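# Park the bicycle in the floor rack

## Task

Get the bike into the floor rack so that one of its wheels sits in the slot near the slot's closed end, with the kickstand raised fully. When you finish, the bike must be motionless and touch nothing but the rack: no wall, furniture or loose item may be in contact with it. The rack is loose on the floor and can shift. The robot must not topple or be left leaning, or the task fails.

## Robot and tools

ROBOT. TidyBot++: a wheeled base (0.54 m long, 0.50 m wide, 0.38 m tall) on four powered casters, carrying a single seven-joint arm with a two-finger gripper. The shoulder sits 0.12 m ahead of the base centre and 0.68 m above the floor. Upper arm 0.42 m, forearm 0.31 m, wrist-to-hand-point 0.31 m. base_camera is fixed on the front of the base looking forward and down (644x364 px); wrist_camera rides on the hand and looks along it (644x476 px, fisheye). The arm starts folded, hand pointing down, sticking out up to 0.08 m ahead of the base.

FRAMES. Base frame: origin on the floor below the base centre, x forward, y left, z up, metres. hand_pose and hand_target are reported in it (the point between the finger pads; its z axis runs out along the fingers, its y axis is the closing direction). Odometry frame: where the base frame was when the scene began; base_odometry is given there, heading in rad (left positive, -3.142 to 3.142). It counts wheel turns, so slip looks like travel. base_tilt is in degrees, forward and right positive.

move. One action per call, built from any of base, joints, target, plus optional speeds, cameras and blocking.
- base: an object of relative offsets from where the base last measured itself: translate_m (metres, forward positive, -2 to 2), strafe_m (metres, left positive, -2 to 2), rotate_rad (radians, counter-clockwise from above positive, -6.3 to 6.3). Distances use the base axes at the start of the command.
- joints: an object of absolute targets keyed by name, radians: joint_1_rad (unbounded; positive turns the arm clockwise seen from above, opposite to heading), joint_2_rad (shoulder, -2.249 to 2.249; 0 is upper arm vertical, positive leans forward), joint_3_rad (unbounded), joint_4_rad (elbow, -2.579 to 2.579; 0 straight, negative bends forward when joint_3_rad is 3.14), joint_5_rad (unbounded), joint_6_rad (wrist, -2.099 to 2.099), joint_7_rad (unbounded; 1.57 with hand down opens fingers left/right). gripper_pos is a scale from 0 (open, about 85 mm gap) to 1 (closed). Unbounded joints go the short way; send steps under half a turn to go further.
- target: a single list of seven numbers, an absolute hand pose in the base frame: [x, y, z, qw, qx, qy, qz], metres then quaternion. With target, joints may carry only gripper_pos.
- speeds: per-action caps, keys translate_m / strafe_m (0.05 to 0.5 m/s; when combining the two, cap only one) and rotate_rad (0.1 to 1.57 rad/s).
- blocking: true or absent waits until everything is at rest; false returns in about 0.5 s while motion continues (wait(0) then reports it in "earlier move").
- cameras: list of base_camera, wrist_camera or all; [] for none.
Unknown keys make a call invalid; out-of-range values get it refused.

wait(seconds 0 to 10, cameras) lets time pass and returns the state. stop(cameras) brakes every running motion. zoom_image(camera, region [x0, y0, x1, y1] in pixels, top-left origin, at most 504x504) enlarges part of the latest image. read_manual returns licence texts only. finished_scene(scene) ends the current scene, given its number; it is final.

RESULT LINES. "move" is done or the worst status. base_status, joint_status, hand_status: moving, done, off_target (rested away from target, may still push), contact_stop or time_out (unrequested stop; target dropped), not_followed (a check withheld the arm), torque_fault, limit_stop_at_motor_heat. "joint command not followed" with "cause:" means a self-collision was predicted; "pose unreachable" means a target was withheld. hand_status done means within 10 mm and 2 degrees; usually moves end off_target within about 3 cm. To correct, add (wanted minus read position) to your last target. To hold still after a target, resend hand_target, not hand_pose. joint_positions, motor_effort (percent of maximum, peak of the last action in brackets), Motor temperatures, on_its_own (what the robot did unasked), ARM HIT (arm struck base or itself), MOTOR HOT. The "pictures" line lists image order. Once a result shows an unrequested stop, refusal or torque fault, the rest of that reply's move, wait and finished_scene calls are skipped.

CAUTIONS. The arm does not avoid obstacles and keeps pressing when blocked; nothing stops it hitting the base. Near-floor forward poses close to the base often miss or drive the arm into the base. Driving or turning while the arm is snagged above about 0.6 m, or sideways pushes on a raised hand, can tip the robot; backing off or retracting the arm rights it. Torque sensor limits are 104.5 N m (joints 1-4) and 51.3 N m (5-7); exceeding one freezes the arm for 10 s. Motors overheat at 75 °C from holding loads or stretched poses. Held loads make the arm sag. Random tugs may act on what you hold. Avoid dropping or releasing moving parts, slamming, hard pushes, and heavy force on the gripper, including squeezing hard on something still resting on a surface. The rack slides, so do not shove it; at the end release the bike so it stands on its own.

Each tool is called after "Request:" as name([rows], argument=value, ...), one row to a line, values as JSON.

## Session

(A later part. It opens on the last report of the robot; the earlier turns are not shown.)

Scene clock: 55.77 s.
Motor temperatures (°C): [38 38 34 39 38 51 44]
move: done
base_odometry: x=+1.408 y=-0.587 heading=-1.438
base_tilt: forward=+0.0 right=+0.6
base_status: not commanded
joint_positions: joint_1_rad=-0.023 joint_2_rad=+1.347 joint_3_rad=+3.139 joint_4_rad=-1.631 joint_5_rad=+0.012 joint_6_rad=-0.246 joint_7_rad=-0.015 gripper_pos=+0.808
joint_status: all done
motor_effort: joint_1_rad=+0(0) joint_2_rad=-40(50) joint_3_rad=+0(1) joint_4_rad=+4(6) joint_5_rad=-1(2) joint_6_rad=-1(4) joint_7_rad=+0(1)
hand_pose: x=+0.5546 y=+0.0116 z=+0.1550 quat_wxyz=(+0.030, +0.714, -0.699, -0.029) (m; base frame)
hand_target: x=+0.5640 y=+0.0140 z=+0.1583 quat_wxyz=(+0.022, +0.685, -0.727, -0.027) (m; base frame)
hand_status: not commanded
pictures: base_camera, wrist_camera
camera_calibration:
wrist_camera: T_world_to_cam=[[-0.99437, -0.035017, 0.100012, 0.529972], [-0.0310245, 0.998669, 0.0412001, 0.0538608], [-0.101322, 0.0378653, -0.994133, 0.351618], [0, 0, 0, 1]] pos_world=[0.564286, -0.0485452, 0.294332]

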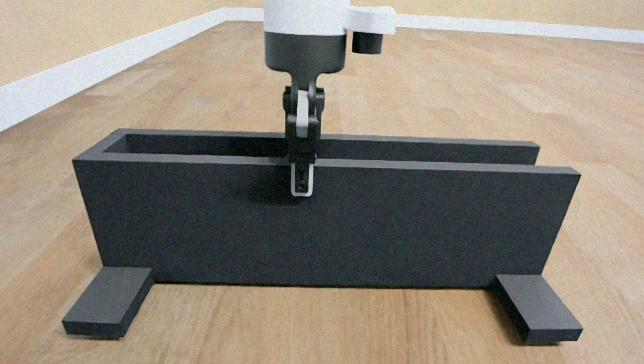

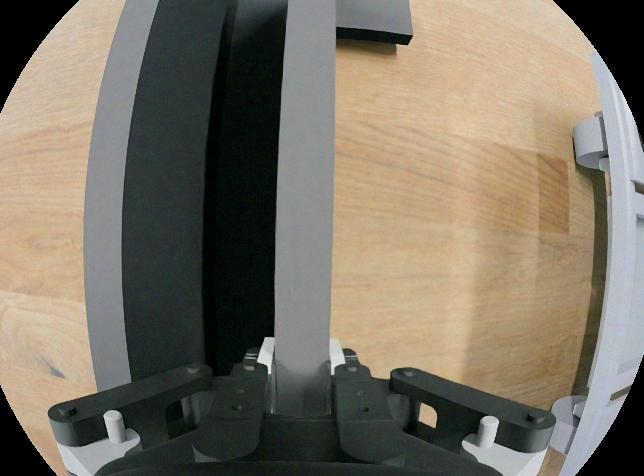

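Request:
move(joints={"joint_2_rad": 1.37, "joint_4_rad": -1.698, "joint_6_rad": -0.05})

Scene clock: 56.73 s.
Motor temperatures (°C): [38 38 34 39 38 51 44]
move: done
base_odometry: x=+1.408 y=-0.587 heading=-1.438
base_tilt: forward=+0.0 right=+0.6
base_status: not commanded
joint_positions: joint_1_rad=-0.022 joint_2_rad=+1.360 joint_3_rad=+3.140 joint_4_rad=-1.707 joint_5_rad=+0.012 joint_6_rad=-0.097 joint_7_rad=-0.015 gripper_pos=+0.808
joint_status: all done
motor_effort: joint_1_rad=-1(3) joint_2_rad=-37(41) joint_3_rad=-2(4) joint_4_rad=+6(6) joint_5_rad=-1(3) joint_6_rad=+2(2) joint_7_rad=+0(1)
hand_pose: x=+0.5466 y=+0.0116 z=+0.1451 quat_wxyz=(+0.008, +0.714, -0.700, -0.008) (m; base frame)
hand_target: x=+0.5616 y=+0.0117 z=+0.1410 quat_wxyz=(-0.010, +0.685, -0.728, +0.007) (m; base frame)
hand_status: not commanded
pictures: base_camera, wrist_camera
camera_calibration:
wrist_camera: T_world_to_cam=[[-0.998583, -0.0350699, 0.0400235, 0.533921], [-0.0333888, 0.998563, 0.0419268, 0.0552061], [-0.0414363, 0.0405311, -0.998319, 0.308772], [0, 0, 0, 1]] pos_world=[0.547802, -0.048917, 0.284569]

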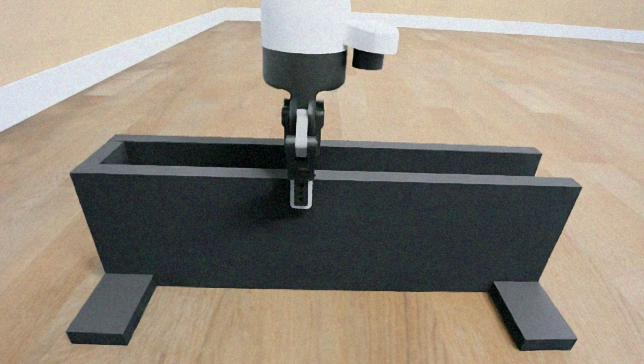

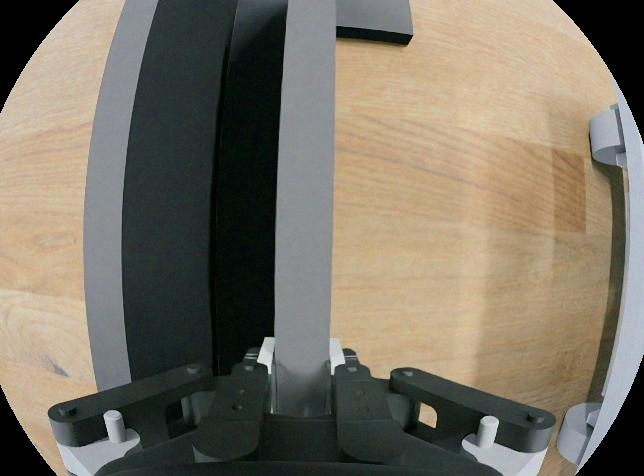

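Request:
move(joints={"gripper_pos": 0.45}, cameras=[])

Request:
move(joints={"joint_2_rad": 1.186, "joint_4_rad": -1.833, "joint_6_rad": -0.10}, cameras=[])

Request:
move(joints={"joint_1_rad": 0.0, "joint_2_rad": -0.2, "joint_3_rad": 3.14, "joint_4_rad": -2.4, "joint_5_rad": 0, "joint_6_rad": 0.0, "joint_7_rad": 1.57, "gripper_pos": 0}, base={"translate_m": -0.4})

Scene clock: 57.70 s.
Motor temperatures (°C): [38 38 34 39 38 51 44]
move: done
base_odometry: x=+1.408 y=-0.587 heading=-1.438
base_tilt: forward=+0.0 right=+0.6
base_status: not commanded
joint_positions: joint_1_rad=-0.022 joint_2_rad=+1.360 joint_3_rad=+3.140 joint_4_rad=-1.700 joint_5_rad=+0.012 joint_6_rad=-0.086 joint_7_rad=-0.015 gripper_pos=+0.450
joint_status: all done
motor_effort: joint_1_rad=+0(2) joint_2_rad=-38(41) joint_3_rad=-1(3) joint_4_rad=+1(5) joint_5_rad=-2(3) joint_6_rad=+0(2) joint_7_rad=+1(1)
hand_pose: x=+0.5544 y=+0.0118 z=+0.1451 quat_wxyz=(+0.001, +0.714, -0.700, -0.002) (m; base frame)
hand_target: x=+0.5616 y=+0.0117 z=+0.1410 quat_wxyz=(-0.010, +0.685, -0.728, +0.007) (m; base frame)
hand_status: not commanded
pictures: none
No camera images: "cameras" was empty.

Scene clock: 59.10 s.
Motor temperatures (°C): [38 38 34 39 38 51 44]
move: done
base_odometry: x=+1.408 y=-0.587 heading=-1.438
base_tilt: forward=+0.0 right=+0.6
base_status: not commanded
joint_positions: joint_1_rad=-0.022 joint_2_rad=+1.196 joint_3_rad=+3.140 joint_4_rad=-1.821 joint_5_rad=+0.012 joint_6_rad=-0.086 joint_7_rad=-0.015 gripper_pos=+0.450
joint_status: all done
motor_effort: joint_1_rad=+0(0) joint_2_rad=-37(42) joint_3_rad=+0(2) joint_4_rad=+2(3) joint_5_rad=-1(3) joint_6_rad=+0(1) joint_7_rad=+1(1)
hand_pose: x=+0.5615 y=+0.0120 z=+0.2128 quat_wxyz=(-0.014, +0.714, -0.700, +0.013) (m; base frame)
hand_target: x=+0.5543 y=+0.0121 z=+0.2166 quat_wxyz=(-0.010, +0.685, -0.728, +0.006) (m; base frame)
hand_status: not commanded
pictures: none
No camera images: "cameras" was empty.

Scene clock: 62.10 s.
Motor temperatures (°C): [38 38 34 39 38 51 44]
move: done
base_odometry: x=+1.355 y=-0.190 heading=-1.438
base_tilt: forward=+0.0 right=+0.6
base_status: done
joint_positions: joint_1_rad=-0.020 joint_2_rad=-0.180 joint_3_rad=+3.140 joint_4_rad=-2.386 joint_5_rad=+0.012 joint_6_rad=-0.038 joint_7_rad=+1.524 gripper_pos=+0.000
joint_status: all done
motor_effort: joint_1_rad=+0(2) joint_2_rad=-10(40) joint_3_rad=+0(2) joint_4_rad=+18(20) joint_5_rad=-2(3) joint_6_rad=+7(7) joint_7_rad=+0(2)
hand_pose: x=+0.5398 y=+0.0104 z=+0.7149 quat_wxyz=(-0.012, +0.901, -0.006, +0.433) (m; base frame)
hand_target: x=+0.5412 y=+0.0020 z=+0.7260 quat_wxyz=(+0.000, +0.891, +0.000, +0.454) (m; base frame)
hand_status: not commanded
pictures: base_camera, wrist_camera
camera_calibration:
wrist_camera: T_world_to_cam=[[-0.00431732, -0.999984, -0.00364657, 0.00892634], [-0.655867, 0.00558431, -0.754856, 0.948238], [0.754864, -0.000867293, -0.65588, 0.203152], [0, 0, 0, 1]] pos_world=[0.468604, 0.00380713, 0.849059]

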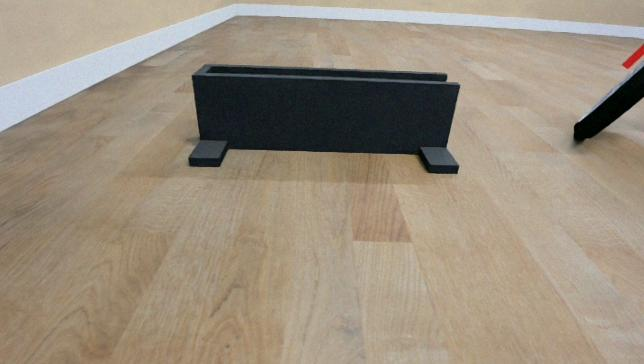

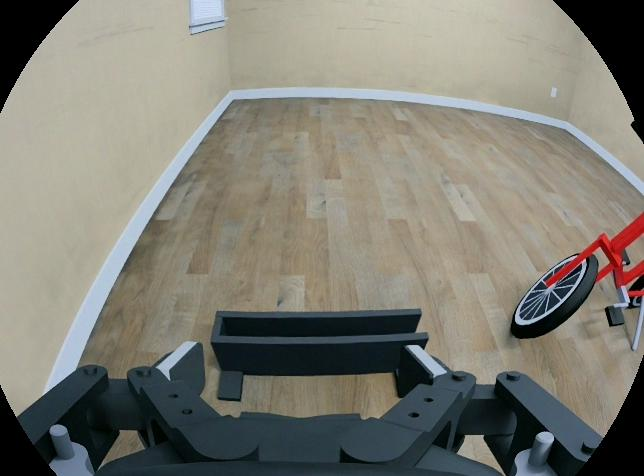

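Request:
move(base={"translate_m": -0.1, "strafe_m": -0.95})

Request:
zoom_image(camera="wrist_camera", region=[80, 60, 560, 400])

Scene clock: 65.50 s.
Motor temperatures (°C): [38 38 34 39 38 51 44]
move: done
base_odometry: x=+0.400 y=-0.217 heading=-1.439
base_tilt: forward=+0.0 right=+0.6
base_status: done
joint_positions: joint_1_rad=-0.016 joint_2_rad=-0.180 joint_3_rad=+3.140 joint_4_rad=-2.387 joint_5_rad=+0.012 joint_6_rad=-0.037 joint_7_rad=+1.526 gripper_pos=+0.000
joint_status: not commanded
motor_effort: joint_1_rad=+0(1) joint_2_rad=-10(11) joint_3_rad=+1(2) joint_4_rad=+18(18) joint_5_rad=-3(3) joint_6_rad=+7(7) joint_7_rad=+1(1)
hand_pose: x=+0.5400 y=+0.0085 z=+0.7151 quat_wxyz=(-0.010, +0.901, -0.007, +0.434) (m; base frame)
hand_target: x=+0.5412 y=+0.0020 z=+0.7260 quat_wxyz=(+0.000, +0.891, +0.000, +0.454) (m; base frame)
hand_status: not commanded
pictures: base_camera, wrist_camera
camera_calibration:
wrist_camera: T_world_to_cam=[[-0.00751775, -0.99997, -0.00196897, 0.00753479], [-0.654921, 0.00641162, -0.75567, 0.9486], [0.75566, -0.00439142, -0.65495, 0.202102], [0, 0, 0, 1]] pos_world=[0.468595, 0.00234002, 0.84921]

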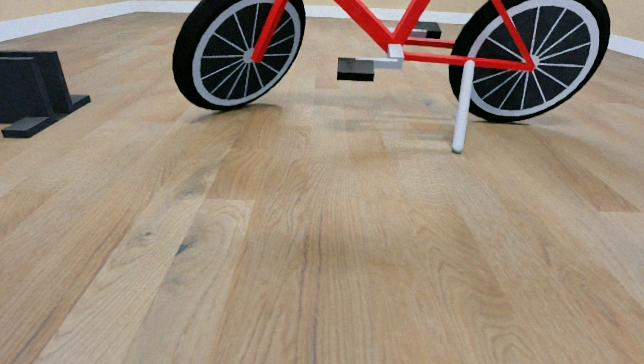

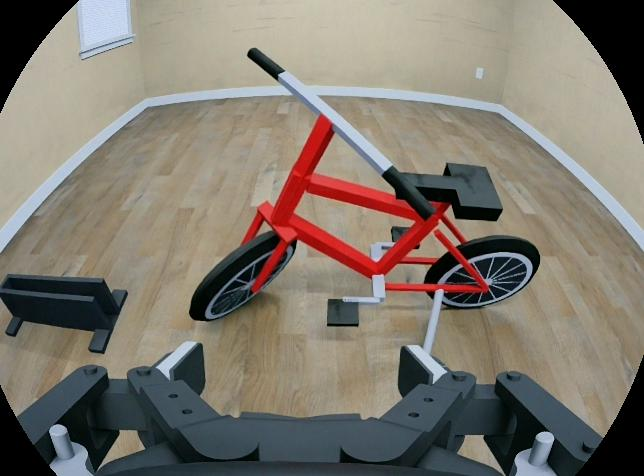

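Scaled by 1.050.

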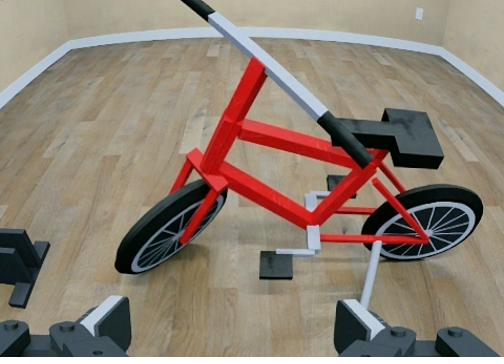

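Request:
move(joints={"joint_1_rad": 0.0, "joint_2_rad": 0.335, "joint_4_rad": -0.861, "joint_6_rad": -1.946, "joint_5_rad": -0.02, "joint_7_rad": 0.0}, cameras=["wrist_camera"])

Request:
move(base={"translate_m": 0.25, "strafe_m": 0.1})

Scene clock: 69.93 s.
Motor temperatures (°C): [38 38 34 39 38 51 44]
move: done
base_odometry: x=+0.400 y=-0.217 heading=-1.439
base_tilt: forward=+0.0 right=+0.6
base_status: not commanded
joint_positions: joint_1_rad=-0.016 joint_2_rad=+0.309 joint_3_rad=+3.140 joint_4_rad=-0.872 joint_5_rad=+0.012 joint_6_rad=-1.899 joint_7_rad=+0.046 gripper_pos=+0.000
joint_status: all done
motor_effort: joint_1_rad=+0(1) joint_2_rad=-27(27) joint_3_rad=+0(1) joint_4_rad=+15(21) joint_5_rad=-1(2) joint_6_rad=+1(8) joint_7_rad=+1(2)
hand_pose: x=+0.5565 y=+0.0051 z=+0.8915 quat_wxyz=(-0.017, +0.727, -0.686, +0.026) (m; base frame)
hand_target: x=+0.5497 y=+0.0077 z=+0.8830 quat_wxyz=(-0.007, +0.710, -0.704, -0.007) (m; base frame)
hand_status: not commanded
pictures: wrist_camera
camera_calibration:
wrist_camera: T_world_to_cam=[[-0.996348, -0.0738545, -0.0428613, 0.586643], [-0.0750305, 0.996829, 0.0265086, 0.0676295], [0.0407676, 0.0296277, -0.998729, 1.00925], [0, 0, 0, 1]] pos_world=[0.54843, -0.0539905, 1.03131]

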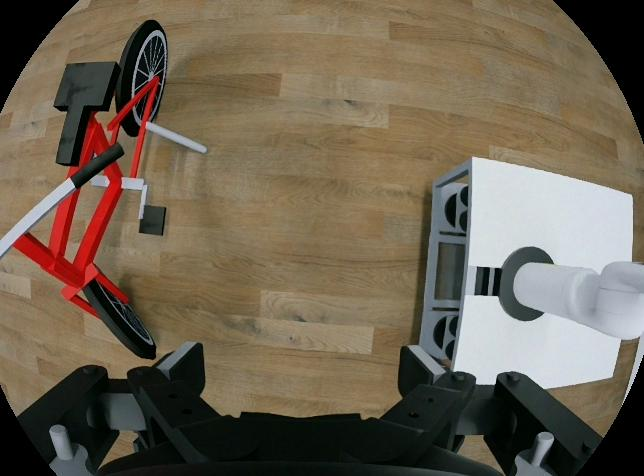

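Scene clock: 71.67 s.
Motor temperatures (°C): [38 38 34 39 38 51 44]
move: done
base_odometry: x=+0.532 y=-0.451 heading=-1.439
base_tilt: forward=+0.0 right=+0.6
base_status: done
joint_positions: joint_1_rad=-0.013 joint_2_rad=+0.329 joint_3_rad=+3.140 joint_4_rad=-0.870 joint_5_rad=+0.012 joint_6_rad=-1.906 joint_7_rad=+0.044 gripper_pos=+0.000
joint_status: not commanded
motor_effort: joint_1_rad=+0(1) joint_2_rad=-27(31) joint_3_rad=+0(1) joint_4_rad=+16(17) joint_5_rad=-1(2) joint_6_rad=+0(1) joint_7_rad=+1(1)
hand_pose: x=+0.5591 y=+0.0042 z=+0.8832 quat_wxyz=(-0.009, +0.726, -0.687, +0.017) (m; base frame)
hand_target: x=+0.5497 y=+0.0077 z=+0.8830 quat_wxyz=(-0.007, +0.710, -0.704, -0.007) (m; base frame)
hand_status: not commanded
pictures: base_camera, wrist_camera
camera_calibration:
wrist_camera: T_world_to_cam=[[-0.99737, -0.0700502, -0.0185848, 0.567921], [-0.0705544, 0.997114, 0.0280224, 0.0651623], [0.0165682, 0.02926, -0.999435, 1.01508], [0, 0, 0, 1]] pos_world=[0.554207, -0.0548925, 1.02323]

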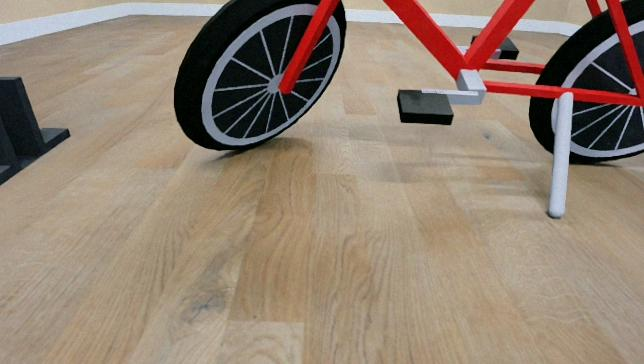

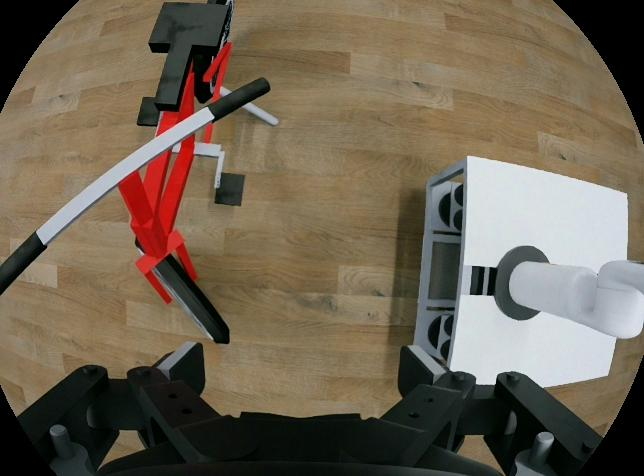

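Request:
move(base={"translate_m": 0.15, "strafe_m": -0.15}, joints={"joint_1_rad": 0.0, "joint_7_rad": 2.15}, cameras=[])

Request:
move(joints={"joint_2_rad": 0.49, "joint_4_rad": -1.157, "joint_6_rad": -1.46, "joint_7_rad": 2.15})

Scene clock: 75.30 s.
Motor temperatures (°C): [38 38 34 39 38 51 44]
move: done
base_odometry: x=+0.403 y=-0.620 heading=-1.438
base_tilt: forward=+0.0 right=+0.6
base_status: done
joint_positions: joint_1_rad=-0.005 joint_2_rad=+0.333 joint_3_rad=+3.140 joint_4_rad=-0.870 joint_5_rad=+0.012 joint_6_rad=-1.907 joint_7_rad=+2.105 gripper_pos=+0.000
joint_status: all done
motor_effort: joint_1_rad=+0(3) joint_2_rad=-27(31) joint_3_rad=+0(2) joint_4_rad=+16(16) joint_5_rad=-2(2) joint_6_rad=+0(1) joint_7_rad=+1(1)
hand_pose: x=+0.5597 y=+0.0005 z=+0.8814 quat_wxyz=(+0.009, +0.964, +0.265, +0.014) (m; base frame)
hand_target: x=+0.5497 y=+0.0077 z=+0.8830 quat_wxyz=(-0.009, +0.957, +0.290, +0.003) (m; base frame)
hand_status: not commanded
pictures: none
No camera images: "cameras" was empty.

Scene clock: 77.00 s.
Motor temperatures (°C): [38 38 34 39 38 51 44]
move: done
base_odometry: x=+0.403 y=-0.620 heading=-1.438
base_tilt: forward=+0.0 right=+0.6
base_status: not commanded
joint_positions: joint_1_rad=-0.005 joint_2_rad=+0.488 joint_3_rad=+3.140 joint_4_rad=-1.151 joint_5_rad=+0.012 joint_6_rad=-1.505 joint_7_rad=+2.106 gripper_pos=+0.000
joint_status: all done
motor_effort: joint_1_rad=+0(0) joint_2_rad=-34(38) joint_3_rad=-1(2) joint_4_rad=+17(19) joint_5_rad=-1(2) joint_6_rad=+0(2) joint_7_rad=+1(1)
hand_pose: x=+0.6290 y=+0.0008 z=+0.7209 quat_wxyz=(+0.005, +0.963, +0.268, -0.003) (m; base frame)
hand_target: x=+0.6412 y=+0.0082 z=+0.7181 quat_wxyz=(-0.005, +0.958, +0.285, +0.020) (m; base frame)
hand_status: not commanded
pictures: base_camera, wrist_camera
camera_calibration:
wrist_camera: T_world_to_cam=[[0.529194, -0.848095, 0.0262234, -0.357547], [-0.848039, -0.527633, 0.0493328, 0.552941], [-0.0280026, -0.048345, -0.998438, 0.879118], [0, 0, 0, 1]] pos_world=[0.682745, 0.0310171, 0.859842]

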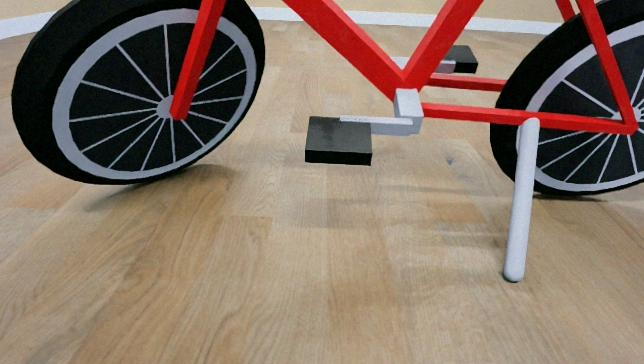

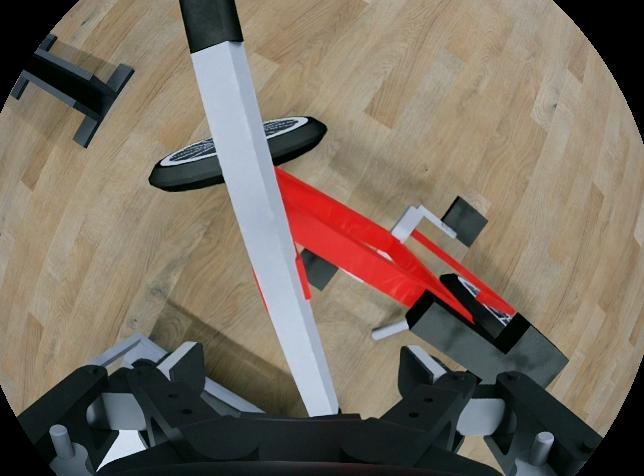

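Request:
move(joints={"joint_1_rad": -0.06, "joint_2_rad": 0.565, "joint_4_rad": -1.03, "joint_6_rad": -1.60, "joint_7_rad": 2.37}, cameras=["wrist_camera"])

Scene clock: 79.37 s.
Motor temperatures (°C): [38 38 34 39 38 51 44]
move: done
base_odometry: x=+0.403 y=-0.620 heading=-1.438
base_tilt: forward=+0.0 right=+0.6
base_status: not commanded
joint_positions: joint_1_rad=-0.047 joint_2_rad=+0.542 joint_3_rad=+3.140 joint_4_rad=-1.040 joint_5_rad=+0.012 joint_6_rad=-1.561 joint_7_rad=+2.324 gripper_pos=+0.000
joint_status: all done
motor_effort: joint_1_rad=+0(2) joint_2_rad=-36(38) joint_3_rad=-1(1) joint_4_rad=+17(18) joint_5_rad=-1(2) joint_6_rad=+0(1) joint_7_rad=+0(2)
hand_pose: x=+0.6495 y=+0.0232 z=+0.7273 quat_wxyz=(+0.005, +0.921, +0.390, -0.003) (m; base frame)
hand_target: x=+0.6405 y=+0.0396 z=+0.7188 quat_wxyz=(-0.019, +0.908, +0.417, -0.021) (m; base frame)
hand_status: not commanded
pictures: wrist_camera
camera_calibration:
wrist_camera: T_world_to_cam=[[0.72906, -0.684002, 0.0247409, -0.482074], [-0.684251, -0.7275, 0.0504416, 0.47921], [-0.0165032, -0.0537039, -0.998421, 0.879896], [0, 0, 0, 1]] pos_world=[0.693882, 0.0661395, 0.866261]

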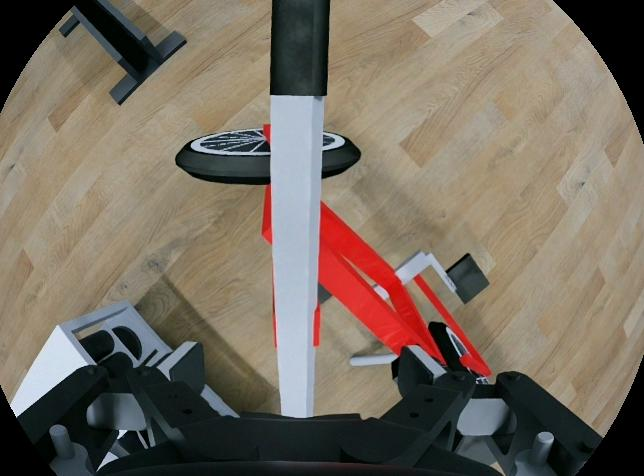

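Request:
zoom_image(camera="wrist_camera", region=[220, 180, 400, 420])

Scaled by 2.100.

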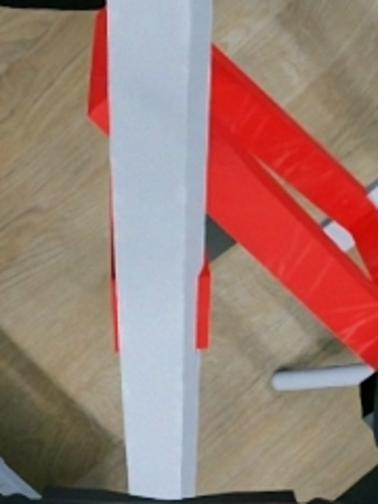

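Request:
move(joints={"joint_1_rad": -0.01, "joint_2_rad": 0.505, "joint_4_rad": -1.272, "joint_6_rad": -1.34, "joint_7_rad": 2.39}, cameras=["wrist_camera"])

Request:
zoom_image(camera="wrist_camera", region=[180, 180, 420, 420])

Scene clock: 81.40 s.
Motor temperatures (°C): [38 39 34 39 38 51 44]
move: done
base_odometry: x=+0.403 y=-0.620 heading=-1.438
base_tilt: forward=+0.0 right=+0.6
base_status: not commanded
joint_positions: joint_1_rad=-0.027 joint_2_rad=+0.529 joint_3_rad=+3.140 joint_4_rad=-1.261 joint_5_rad=+0.012 joint_6_rad=-1.385 joint_7_rad=+2.345 gripper_pos=+0.000
joint_status: all done
motor_effort: joint_1_rad=+0(1) joint_2_rad=-35(37) joint_3_rad=+0(2) joint_4_rad=+16(17) joint_5_rad=-1(2) joint_6_rad=+0(1) joint_7_rad=+1(1)
hand_pose: x=+0.6278 y=+0.0121 z=+0.6656 quat_wxyz=(-0.001, +0.920, +0.392, -0.017) (m; base frame)
hand_target: x=+0.6378 y=+0.0133 z=+0.6745 quat_wxyz=(-0.005, +0.916, +0.401, +0.015) (m; base frame)
hand_status: not commanded
pictures: wrist_camera
camera_calibration:
wrist_camera: T_world_to_cam=[[0.731986, -0.681317, 0.00210186, -0.459145], [-0.679641, -0.729962, 0.0724187, 0.441965], [-0.0478058, -0.054438, -0.997372, 0.836304], [0, 0, 0, 1]] pos_world=[0.676445, 0.0553211, 0.803065]

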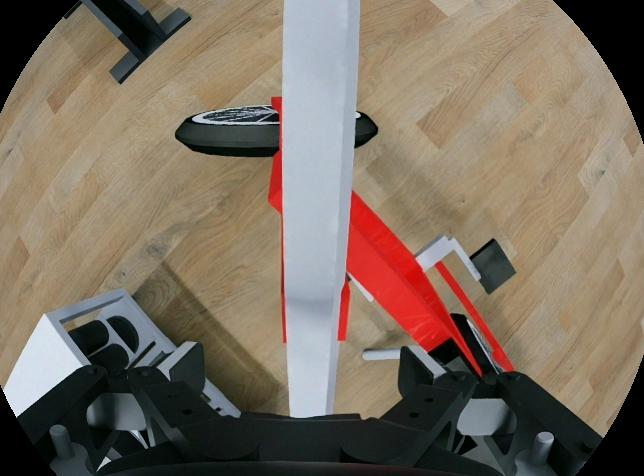

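Scaled by 2.100.

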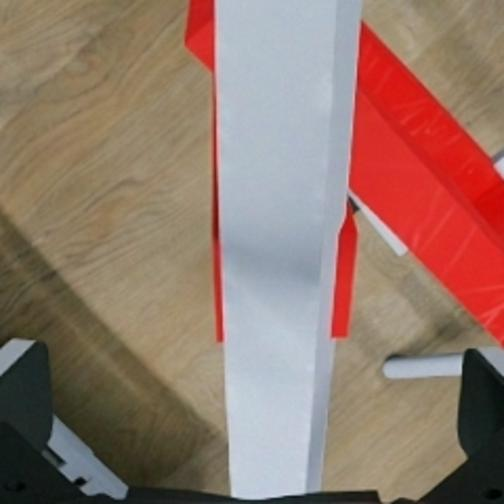

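Request:
move(joints={"joint_1_rad": -0.01, "joint_2_rad": 0.55, "joint_4_rad": -1.42, "joint_6_rad": -1.155}, cameras=["wrist_camera"])

Request:
zoom_image(camera="wrist_camera", region=[180, 220, 420, 460])

Scene clock: 82.97 s.
Motor temperatures (°C): [38 39 34 39 38 51 44]
move: done
base_odometry: x=+0.403 y=-0.620 heading=-1.438
base_tilt: forward=+0.0 right=+0.6
base_status: not commanded
joint_positions: joint_1_rad=-0.027 joint_2_rad=+0.537 joint_3_rad=+3.140 joint_4_rad=-1.410 joint_5_rad=+0.012 joint_6_rad=-1.200 joint_7_rad=+2.346 gripper_pos=+0.000
joint_status: all done
motor_effort: joint_1_rad=+0(1) joint_2_rad=-35(37) joint_3_rad=+0(1) joint_4_rad=+16(17) joint_5_rad=-1(2) joint_6_rad=+0(1) joint_7_rad=+1(1)
hand_pose: x=+0.6247 y=+0.0123 z=+0.6166 quat_wxyz=(+0.004, +0.919, +0.393, -0.005) (m; base frame)
hand_target: x=+0.6336 y=+0.0130 z=+0.6071 quat_wxyz=(-0.006, +0.917, +0.400, +0.011) (m; base frame)
hand_status: not commanded
pictures: wrist_camera
camera_calibration:
wrist_camera: T_world_to_cam=[[0.73331, -0.679568, 0.0210785, -0.469174], [-0.679586, -0.731692, 0.0528096, 0.455552], [-0.0204648, -0.0530505, -0.998382, 0.770764], [0, 0, 0, 1]] pos_world=[0.66941, 0.0553776, 0.755349]

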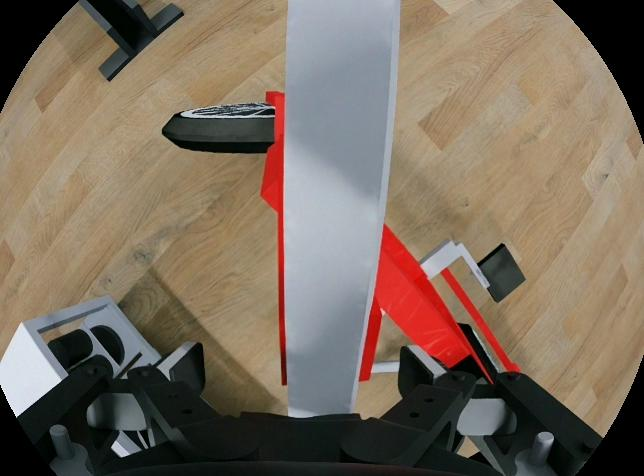

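Scaled by 2.100.

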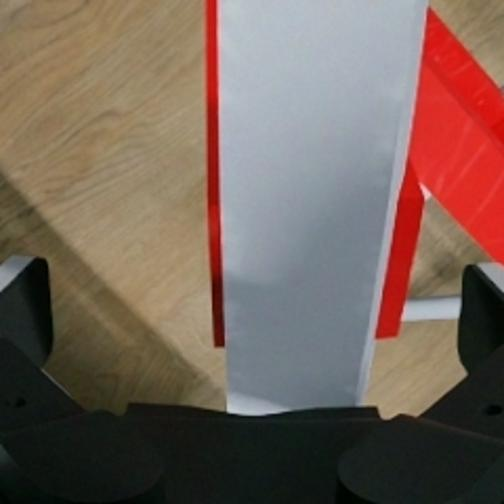

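Request:
move(joints={"joint_1_rad": 0.032, "joint_2_rad": 0.52, "joint_4_rad": -1.462, "joint_6_rad": -1.12, "joint_7_rad": 2.43}, cameras=["wrist_camera"])

Request:
zoom_image(camera="wrist_camera", region=[180, 220, 420, 460])

Scene clock: 83.97 s.
Motor temperatures (°C): [38 39 34 39 38 51 44]
move: done
base_odometry: x=+0.403 y=-0.620 heading=-1.438
base_tilt: forward=+0.0 right=+0.6
base_status: not commanded
joint_positions: joint_1_rad=+0.021 joint_2_rad=+0.533 joint_3_rad=+3.140 joint_4_rad=-1.454 joint_5_rad=+0.012 joint_6_rad=-1.161 joint_7_rad=+2.387 gripper_pos=+0.000
joint_status: all done
motor_effort: joint_1_rad=+0(2) joint_2_rad=-34(36) joint_3_rad=+0(2) joint_4_rad=+15(16) joint_5_rad=-2(2) joint_6_rad=+0(1) joint_7_rad=+1(2)
hand_pose: x=+0.6182 y=-0.0118 z=+0.6061 quat_wxyz=(+0.004, +0.921, +0.390, -0.005) (m; base frame)
hand_target: x=+0.6285 y=-0.0086 z=+0.6103 quat_wxyz=(+0.000, +0.917, +0.399, +0.022) (m; base frame)
hand_status: not commanded
pictures: wrist_camera
camera_calibration:
wrist_camera: T_world_to_cam=[[0.729422, -0.683766, 0.0201717, -0.477708], [-0.683724, -0.727812, 0.0530226, 0.436595], [-0.0215739, -0.0524677, -0.99839, 0.759626], [0, 0, 0, 1]] pos_world=[0.663349, 0.0309743, 0.744889]

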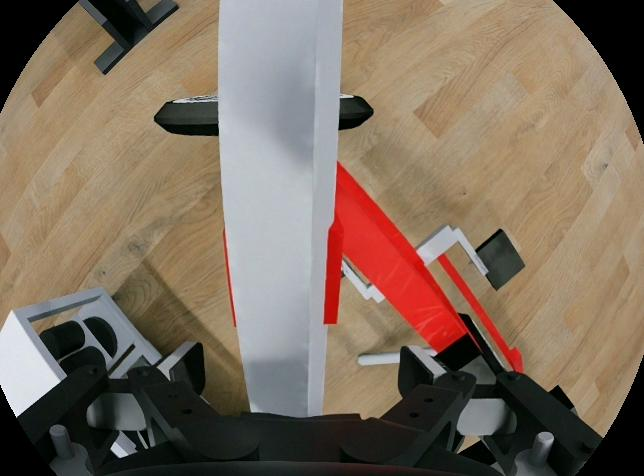

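Scaled by 2.100.

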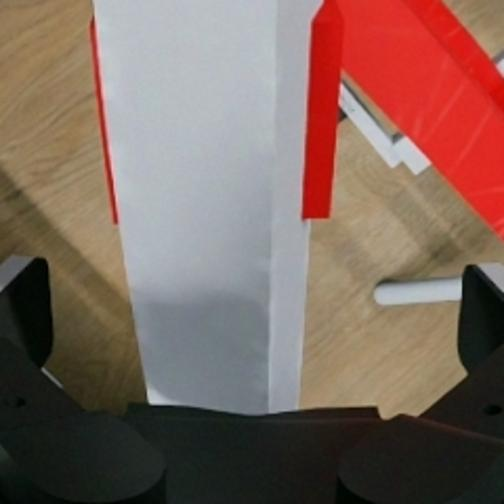

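Request:
move(joints={"gripper_pos": 0.55}, cameras=["wrist_camera"])

Request:
zoom_image(camera="wrist_camera", region=[180, 220, 420, 460])

Scene clock: 84.93 s.
Motor temperatures (°C): [38 39 34 39 38 51 44]
move: done
base_odometry: x=+0.403 y=-0.620 heading=-1.438
base_tilt: forward=+0.0 right=+0.6
base_status: not commanded
joint_positions: joint_1_rad=+0.021 joint_2_rad=+0.533 joint_3_rad=+3.140 joint_4_rad=-1.454 joint_5_rad=+0.012 joint_6_rad=-1.161 joint_7_rad=+2.387 gripper_pos=+0.550
joint_status: all done
motor_effort: joint_1_rad=+0(0) joint_2_rad=-34(35) joint_3_rad=+0(1) joint_4_rad=+15(16) joint_5_rad=-2(2) joint_6_rad=+0(0) joint_7_rad=+0(1)
hand_pose: x=+0.6182 y=-0.0118 z=+0.6061 quat_wxyz=(+0.004, +0.921, +0.390, -0.005) (m; base frame)
hand_target: x=+0.6285 y=-0.0086 z=+0.6103 quat_wxyz=(+0.000, +0.917, +0.399, +0.022) (m; base frame)
hand_status: not commanded
pictures: wrist_camera
camera_calibration:
wrist_camera: T_world_to_cam=[[0.729422, -0.683766, 0.0201717, -0.477708], [-0.683724, -0.727812, 0.0530226, 0.436595], [-0.0215739, -0.0524677, -0.99839, 0.759626], [0, 0, 0, 1]] pos_world=[0.663349, 0.0309743, 0.744889]

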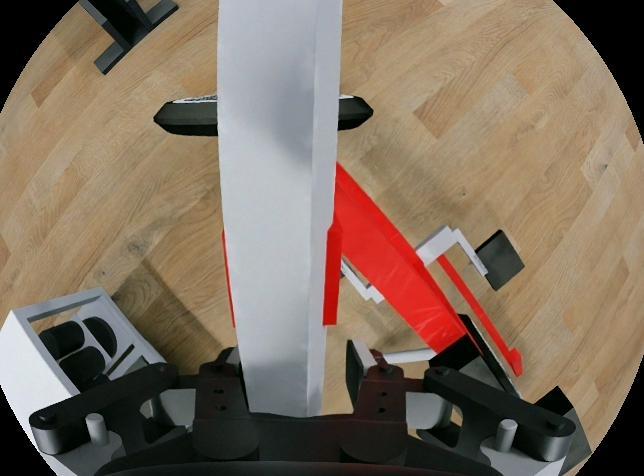

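Scaled by 2.100.

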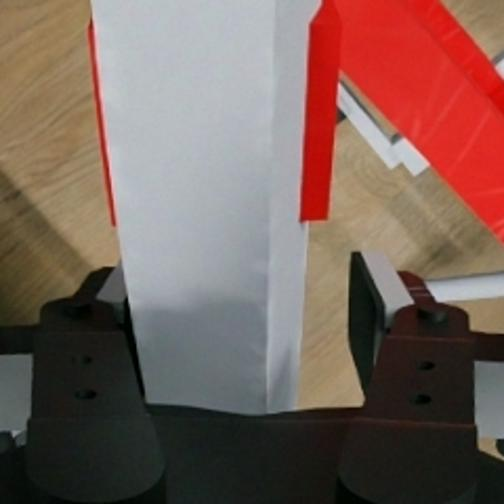

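Request:
move(joints={"gripper_pos": 0.8}, cameras=["wrist_camera"])

Request:
zoom_image(camera="wrist_camera", region=[180, 220, 420, 460])

Scene clock: 85.83 s.
Motor temperatures (°C): [38 39 34 39 38 51 44]
move: done
base_odometry: x=+0.403 y=-0.620 heading=-1.438
base_tilt: forward=+0.0 right=+0.6
base_status: not commanded
joint_positions: joint_1_rad=+0.023 joint_2_rad=+0.530 joint_3_rad=+3.139 joint_4_rad=-1.457 joint_5_rad=+0.012 joint_6_rad=-1.155 joint_7_rad=+2.391 gripper_pos=+0.772
joint_status: all done
motor_effort: joint_1_rad=+0(4) joint_2_rad=-34(35) joint_3_rad=-1(4) joint_4_rad=+17(18) joint_5_rad=-3(5) joint_6_rad=+0(4) joint_7_rad=+2(4)
hand_pose: x=+0.6188 y=-0.0124 z=+0.6062 quat_wxyz=(+0.004, +0.920, +0.391, -0.002) (m; base frame)
hand_target: x=+0.6285 y=-0.0086 z=+0.6103 quat_wxyz=(+0.000, +0.917, +0.399, +0.022) (m; base frame)
hand_status: not commanded
pictures: wrist_camera
camera_calibration:
wrist_camera: T_world_to_cam=[[0.730668, -0.682329, 0.0234946, -0.48132], [-0.682536, -0.729196, 0.0491827, 0.438152], [-0.0164266, -0.0519721, -0.998513, 0.756519], [0, 0, 0, 1]] pos_world=[0.663166, 0.0303978, 0.745153]

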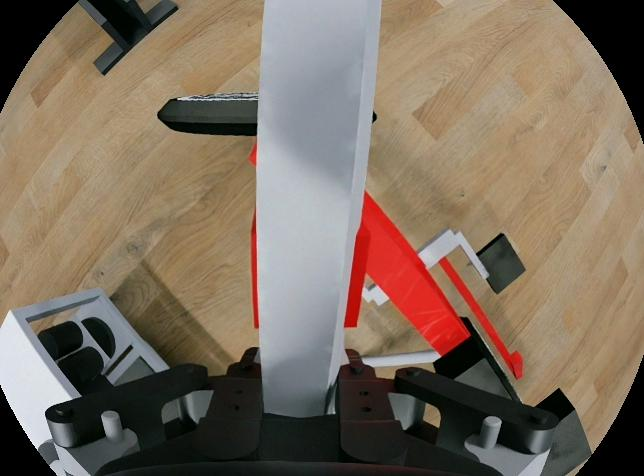

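Scaled by 2.100.

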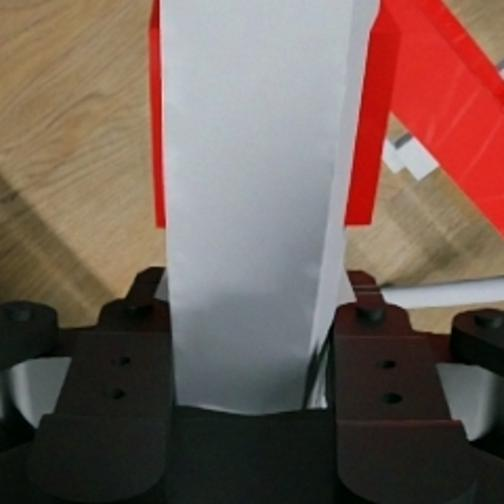

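Request:
move(joints={"joint_1_rad": -0.008, "joint_2_rad": 0.5, "joint_4_rad": -1.478, "joint_6_rad": -1.13, "joint_7_rad": 1.965, "gripper_pos": 0.9})

Scene clock: 87.30 s.
Motor temperatures (°C): [38 39 34 39 38 51 44]
move: off_target
base_odometry: x=+0.403 y=-0.620 heading=-1.438
base_tilt: forward=+0.0 right=+0.6
base_status: not commanded
joint_positions: joint_1_rad=+0.006 joint_2_rad=+0.514 joint_3_rad=+3.139 joint_4_rad=-1.476 joint_5_rad=+0.012 joint_6_rad=-1.155 joint_7_rad=+2.004 gripper_pos=+0.801
joint_status: gripper_pos off_target (ended at +0.801, target +0.900); the others done
motor_effort: joint_1_rad=+1(2) joint_2_rad=-32(34) joint_3_rad=-1(2) joint_4_rad=+17(18) joint_5_rad=-6(6) joint_6_rad=+3(4) joint_7_rad=+0(2)
hand_pose: x=+0.6122 y=-0.0041 z=+0.6091 quat_wxyz=(+0.005, +0.977, +0.215, -0.002) (m; base frame)
hand_target: x=+0.6198 y=+0.0117 z=+0.6155 quat_wxyz=(-0.006, +0.980, +0.196, +0.018) (m; base frame)
hand_status: not commanded
pictures: base_camera, wrist_camera
camera_calibration:
wrist_camera: T_world_to_cam=[[0.434117, -0.900501, 0.0253089, -0.29134], [-0.900279, -0.432661, 0.0479913, 0.574712], [-0.032266, -0.0436189, -0.998527, 0.769531], [0, 0, 0, 1]] pos_world=[0.668706, 0.0198697, 0.74819]

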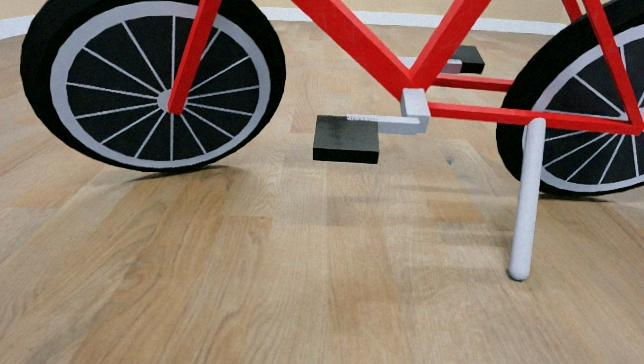

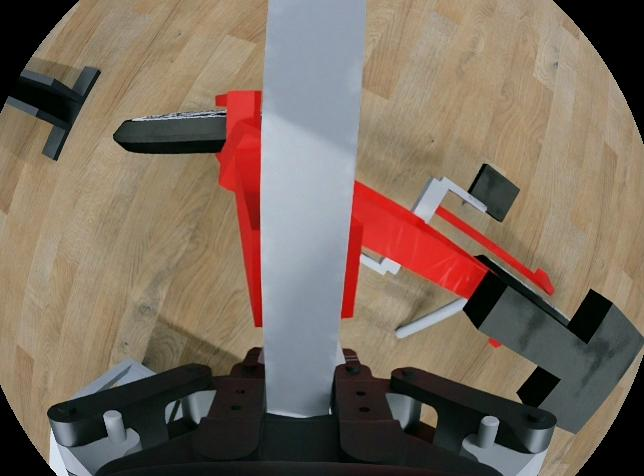

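Request:
move(joints={"joint_1_rad": -0.038, "joint_2_rad": 0.495, "joint_4_rad": -1.478, "joint_6_rad": -1.14, "joint_7_rad": 1.57})

Scene clock: 88.50 s.
Motor temperatures (°C): [38 39 34 39 38 51 44]
move: done
base_odometry: x=+0.403 y=-0.620 heading=-1.438
base_tilt: forward=+0.0 right=+0.6
base_status: not commanded
joint_positions: joint_1_rad=-0.018 joint_2_rad=+0.501 joint_3_rad=+3.139 joint_4_rad=-1.479 joint_5_rad=+0.012 joint_6_rad=-1.155 joint_7_rad=+1.625 gripper_pos=+0.821
joint_status: all done
motor_effort: joint_1_rad=+0(1) joint_2_rad=-31(32) joint_3_rad=-2(3) joint_4_rad=+17(19) joint_5_rad=-6(8) joint_6_rad=+4(6) joint_7_rad=-1(2)
hand_pose: x=+0.6114 y=+0.0079 z=+0.6142 quat_wxyz=(+0.005, +0.999, +0.040, +0.003) (m; base frame)
hand_target: x=+0.6164 y=+0.0267 z=+0.6179 quat_wxyz=(-0.010, +1.000, +0.015, +0.014) (m; base frame)
hand_status: not commanded
pictures: base_camera, wrist_camera
camera_calibration:
wrist_camera: T_world_to_cam=[[0.0942105, -0.99516, 0.0279342, -0.0733523], [-0.995001, -0.0931878, 0.0358979, 0.641612], [-0.0331211, -0.0311765, -0.998965, 0.775826], [0, 0, 0, 1]] pos_world=[0.671012, 0.0109807, 0.75404]

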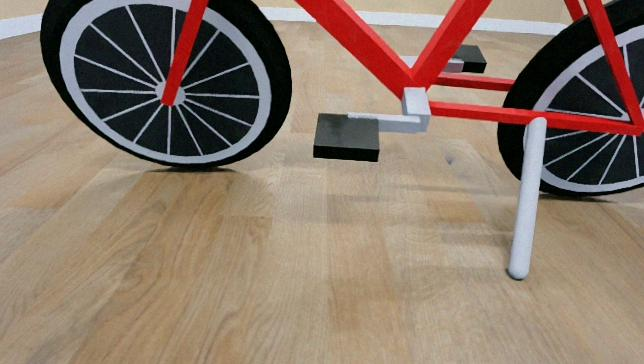

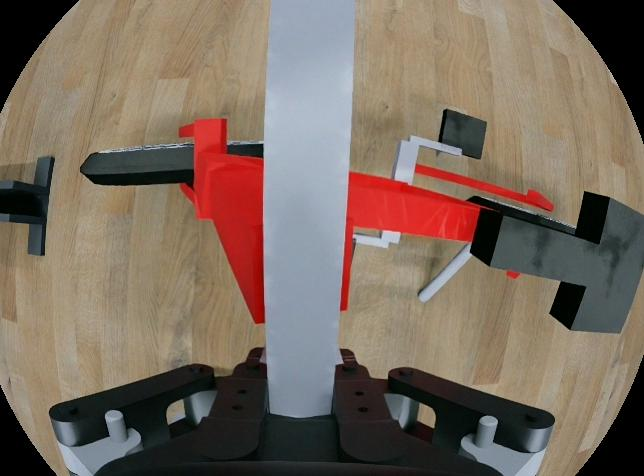

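Request:
move(base={"translate_m": 0.05}, speeds={"translate_m": 0.1})

Scene clock: 89.70 s.
Motor temperatures (°C): [38 39 34 39 38 51 44]
move: done
base_odometry: x=+0.410 y=-0.669 heading=-1.439
base_tilt: forward=+0.0 right=+0.6
base_status: done
joint_positions: joint_1_rad=-0.022 joint_2_rad=+0.472 joint_3_rad=+3.140 joint_4_rad=-1.495 joint_5_rad=+0.012 joint_6_rad=-1.180 joint_7_rad=+1.622 gripper_pos=+0.822
joint_status: not commanded
motor_effort: joint_1_rad=+0(2) joint_2_rad=-27(32) joint_3_rad=+0(3) joint_4_rad=+20(22) joint_5_rad=-3(7) joint_6_rad=+9(12) joint_7_rad=-1(1)
hand_pose: x=+0.5986 y=+0.0093 z=+0.6243 quat_wxyz=(+0.005, +0.999, +0.040, -0.002) (m; base frame)
hand_target: x=+0.6164 y=+0.0267 z=+0.6179 quat_wxyz=(-0.010, +1.000, +0.015, +0.014) (m; base frame)
hand_status: not commanded
pictures: base_camera, wrist_camera
camera_calibration:
wrist_camera: T_world_to_cam=[[0.0943352, -0.995164, 0.0273598, -0.0707274], [-0.994569, -0.0929937, 0.0467414, 0.621695], [-0.0439711, -0.0316206, -0.998532, 0.79174], [0, 0, 0, 1]] pos_world=[0.659804, 0.0124635, 0.763454]

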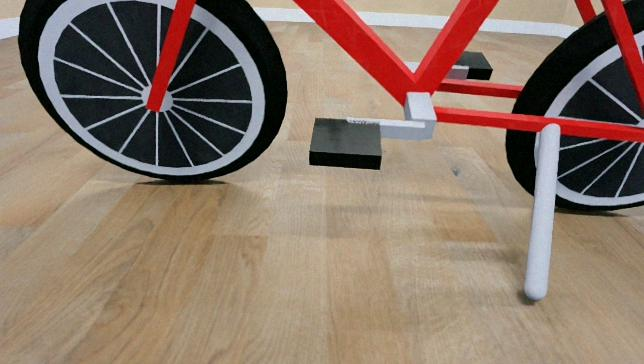

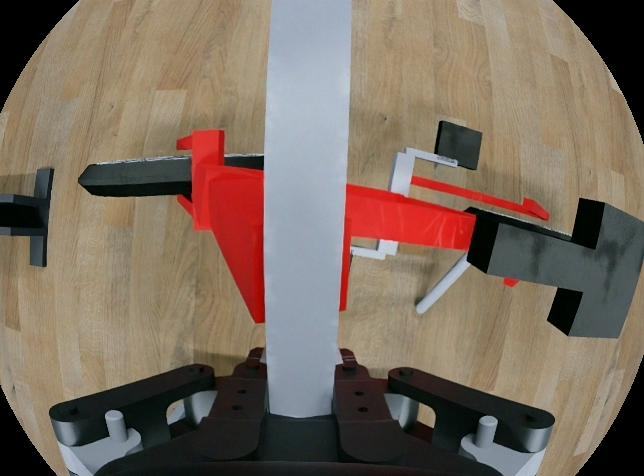

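Request:
move(base={"translate_m": 0.06}, speeds={"translate_m": 0.1})

Scene clock: 91.03 s.
Motor temperatures (°C): [38 39 34 39 38 51 44]
move: done
base_odometry: x=+0.417 y=-0.729 heading=-1.439
base_tilt: forward=+0.0 right=+0.6
base_status: done
joint_positions: joint_1_rad=-0.024 joint_2_rad=+0.458 joint_3_rad=+3.140 joint_4_rad=-1.471 joint_5_rad=+0.012 joint_6_rad=-1.183 joint_7_rad=+1.622 gripper_pos=+0.823
joint_status: not commanded
motor_effort: joint_1_rad=+0(1) joint_2_rad=-24(28) joint_3_rad=+0(1) joint_4_rad=+14(22) joint_5_rad=-1(5) joint_6_rad=+4(13) joint_7_rad=-1(2)
hand_pose: x=+0.6084 y=+0.0104 z=+0.6379 quat_wxyz=(+0.005, +0.999, +0.040, +0.015) (m; base frame)
hand_target: x=+0.6164 y=+0.0267 z=+0.6179 quat_wxyz=(-0.010, +1.000, +0.015, +0.014) (m; base frame)
hand_status: not commanded
pictures: base_camera, wrist_camera
camera_calibration:
wrist_camera: T_world_to_cam=[[0.0950033, -0.995031, 0.0297884, -0.0728974], [-0.995428, -0.0946589, 0.012769, 0.653067], [-0.00988578, -0.0308653, -0.999475, 0.785589], [0, 0, 0, 1]] pos_world=[0.664773, 0.013531, 0.779009]

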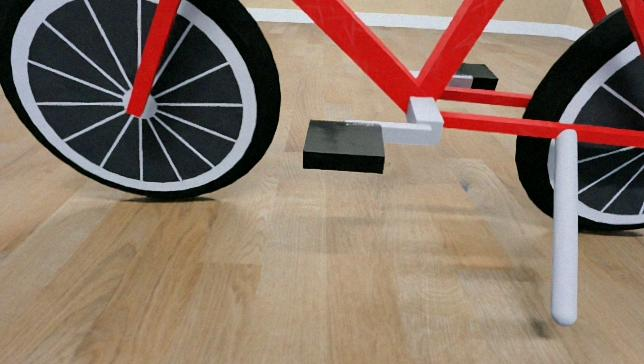

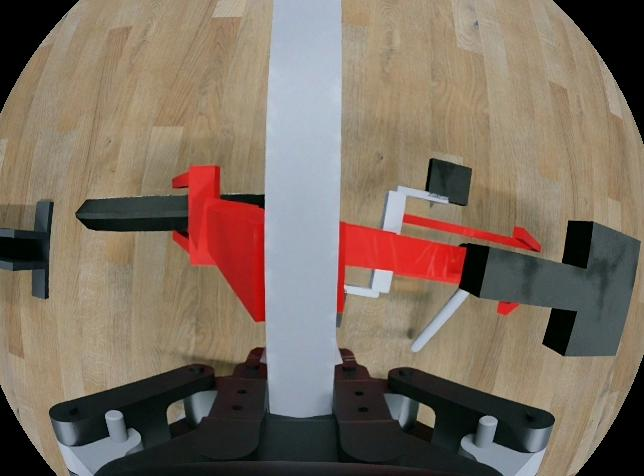

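Request:
zoom_image(camera="wrist_camera", region=[0, 150, 200, 320])

Scaled by 2.520.

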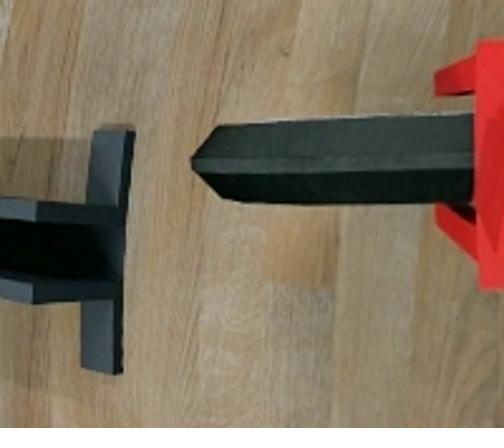

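Request:
move(joints={"joint_7_rad": 1.93}, base={"translate_m": 0.025, "strafe_m": -0.015}, speeds={"translate_m": 0.1})

Scene clock: 93.57 s.
Motor temperatures (°C): [38 39 34 39 38 51 44]
move: done
base_odometry: x=+0.406 y=-0.756 heading=-1.439
base_tilt: forward=+0.0 right=+0.6
base_status: done
joint_positions: joint_1_rad=-0.025 joint_2_rad=+0.461 joint_3_rad=+3.140 joint_4_rad=-1.468 joint_5_rad=+0.012 joint_6_rad=-1.162 joint_7_rad=+1.902 gripper_pos=+0.823
joint_status: all done
motor_effort: joint_1_rad=-1(2) joint_2_rad=-26(30) joint_3_rad=-1(3) joint_4_rad=+14(17) joint_5_rad=-2(6) joint_6_rad=+2(6) joint_7_rad=+1(2)
hand_pose: x=+0.6163 y=+0.0111 z=+0.6379 quat_wxyz=(+0.009, +0.983, +0.180, +0.025) (m; base frame)
hand_target: x=+0.6164 y=+0.0267 z=+0.6179 quat_wxyz=(-0.007, +0.981, +0.194, +0.016) (m; base frame)
hand_status: not commanded
pictures: base_camera, wrist_camera
camera_calibration:
wrist_camera: T_world_to_cam=[[0.36687, -0.929183, 0.0450086, -0.250921], [-0.930065, -0.367379, -0.00331791, 0.634033], [0.0196182, -0.0406437, -0.998981, 0.767326], [0, 0, 0, 1]] pos_world=[0.666694, 0.0309662, 0.779942]

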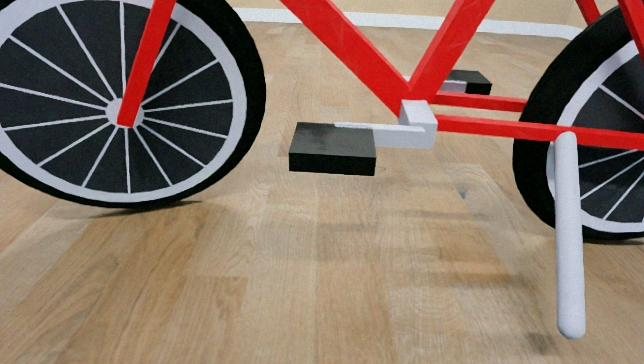

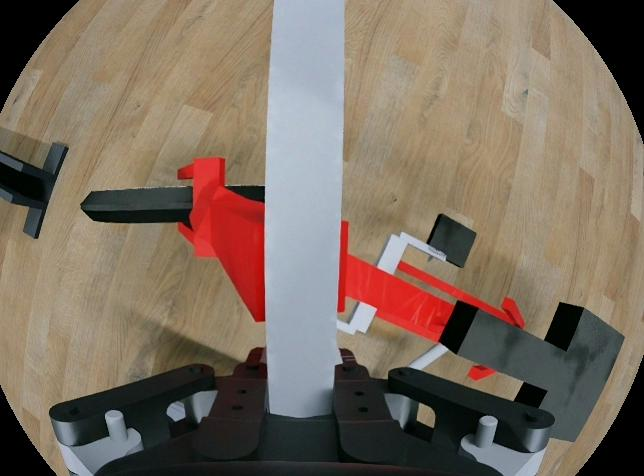

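Request:
zoom_image(camera="wrist_camera", region=[0, 120, 240, 300])

Scaled by 2.100.

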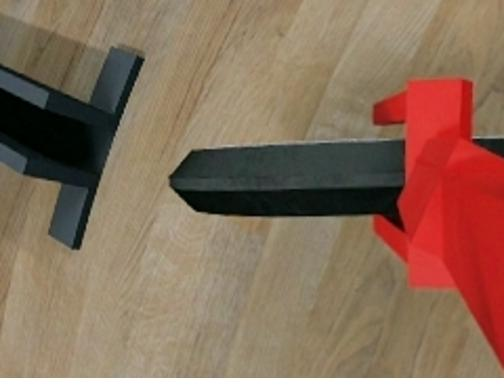

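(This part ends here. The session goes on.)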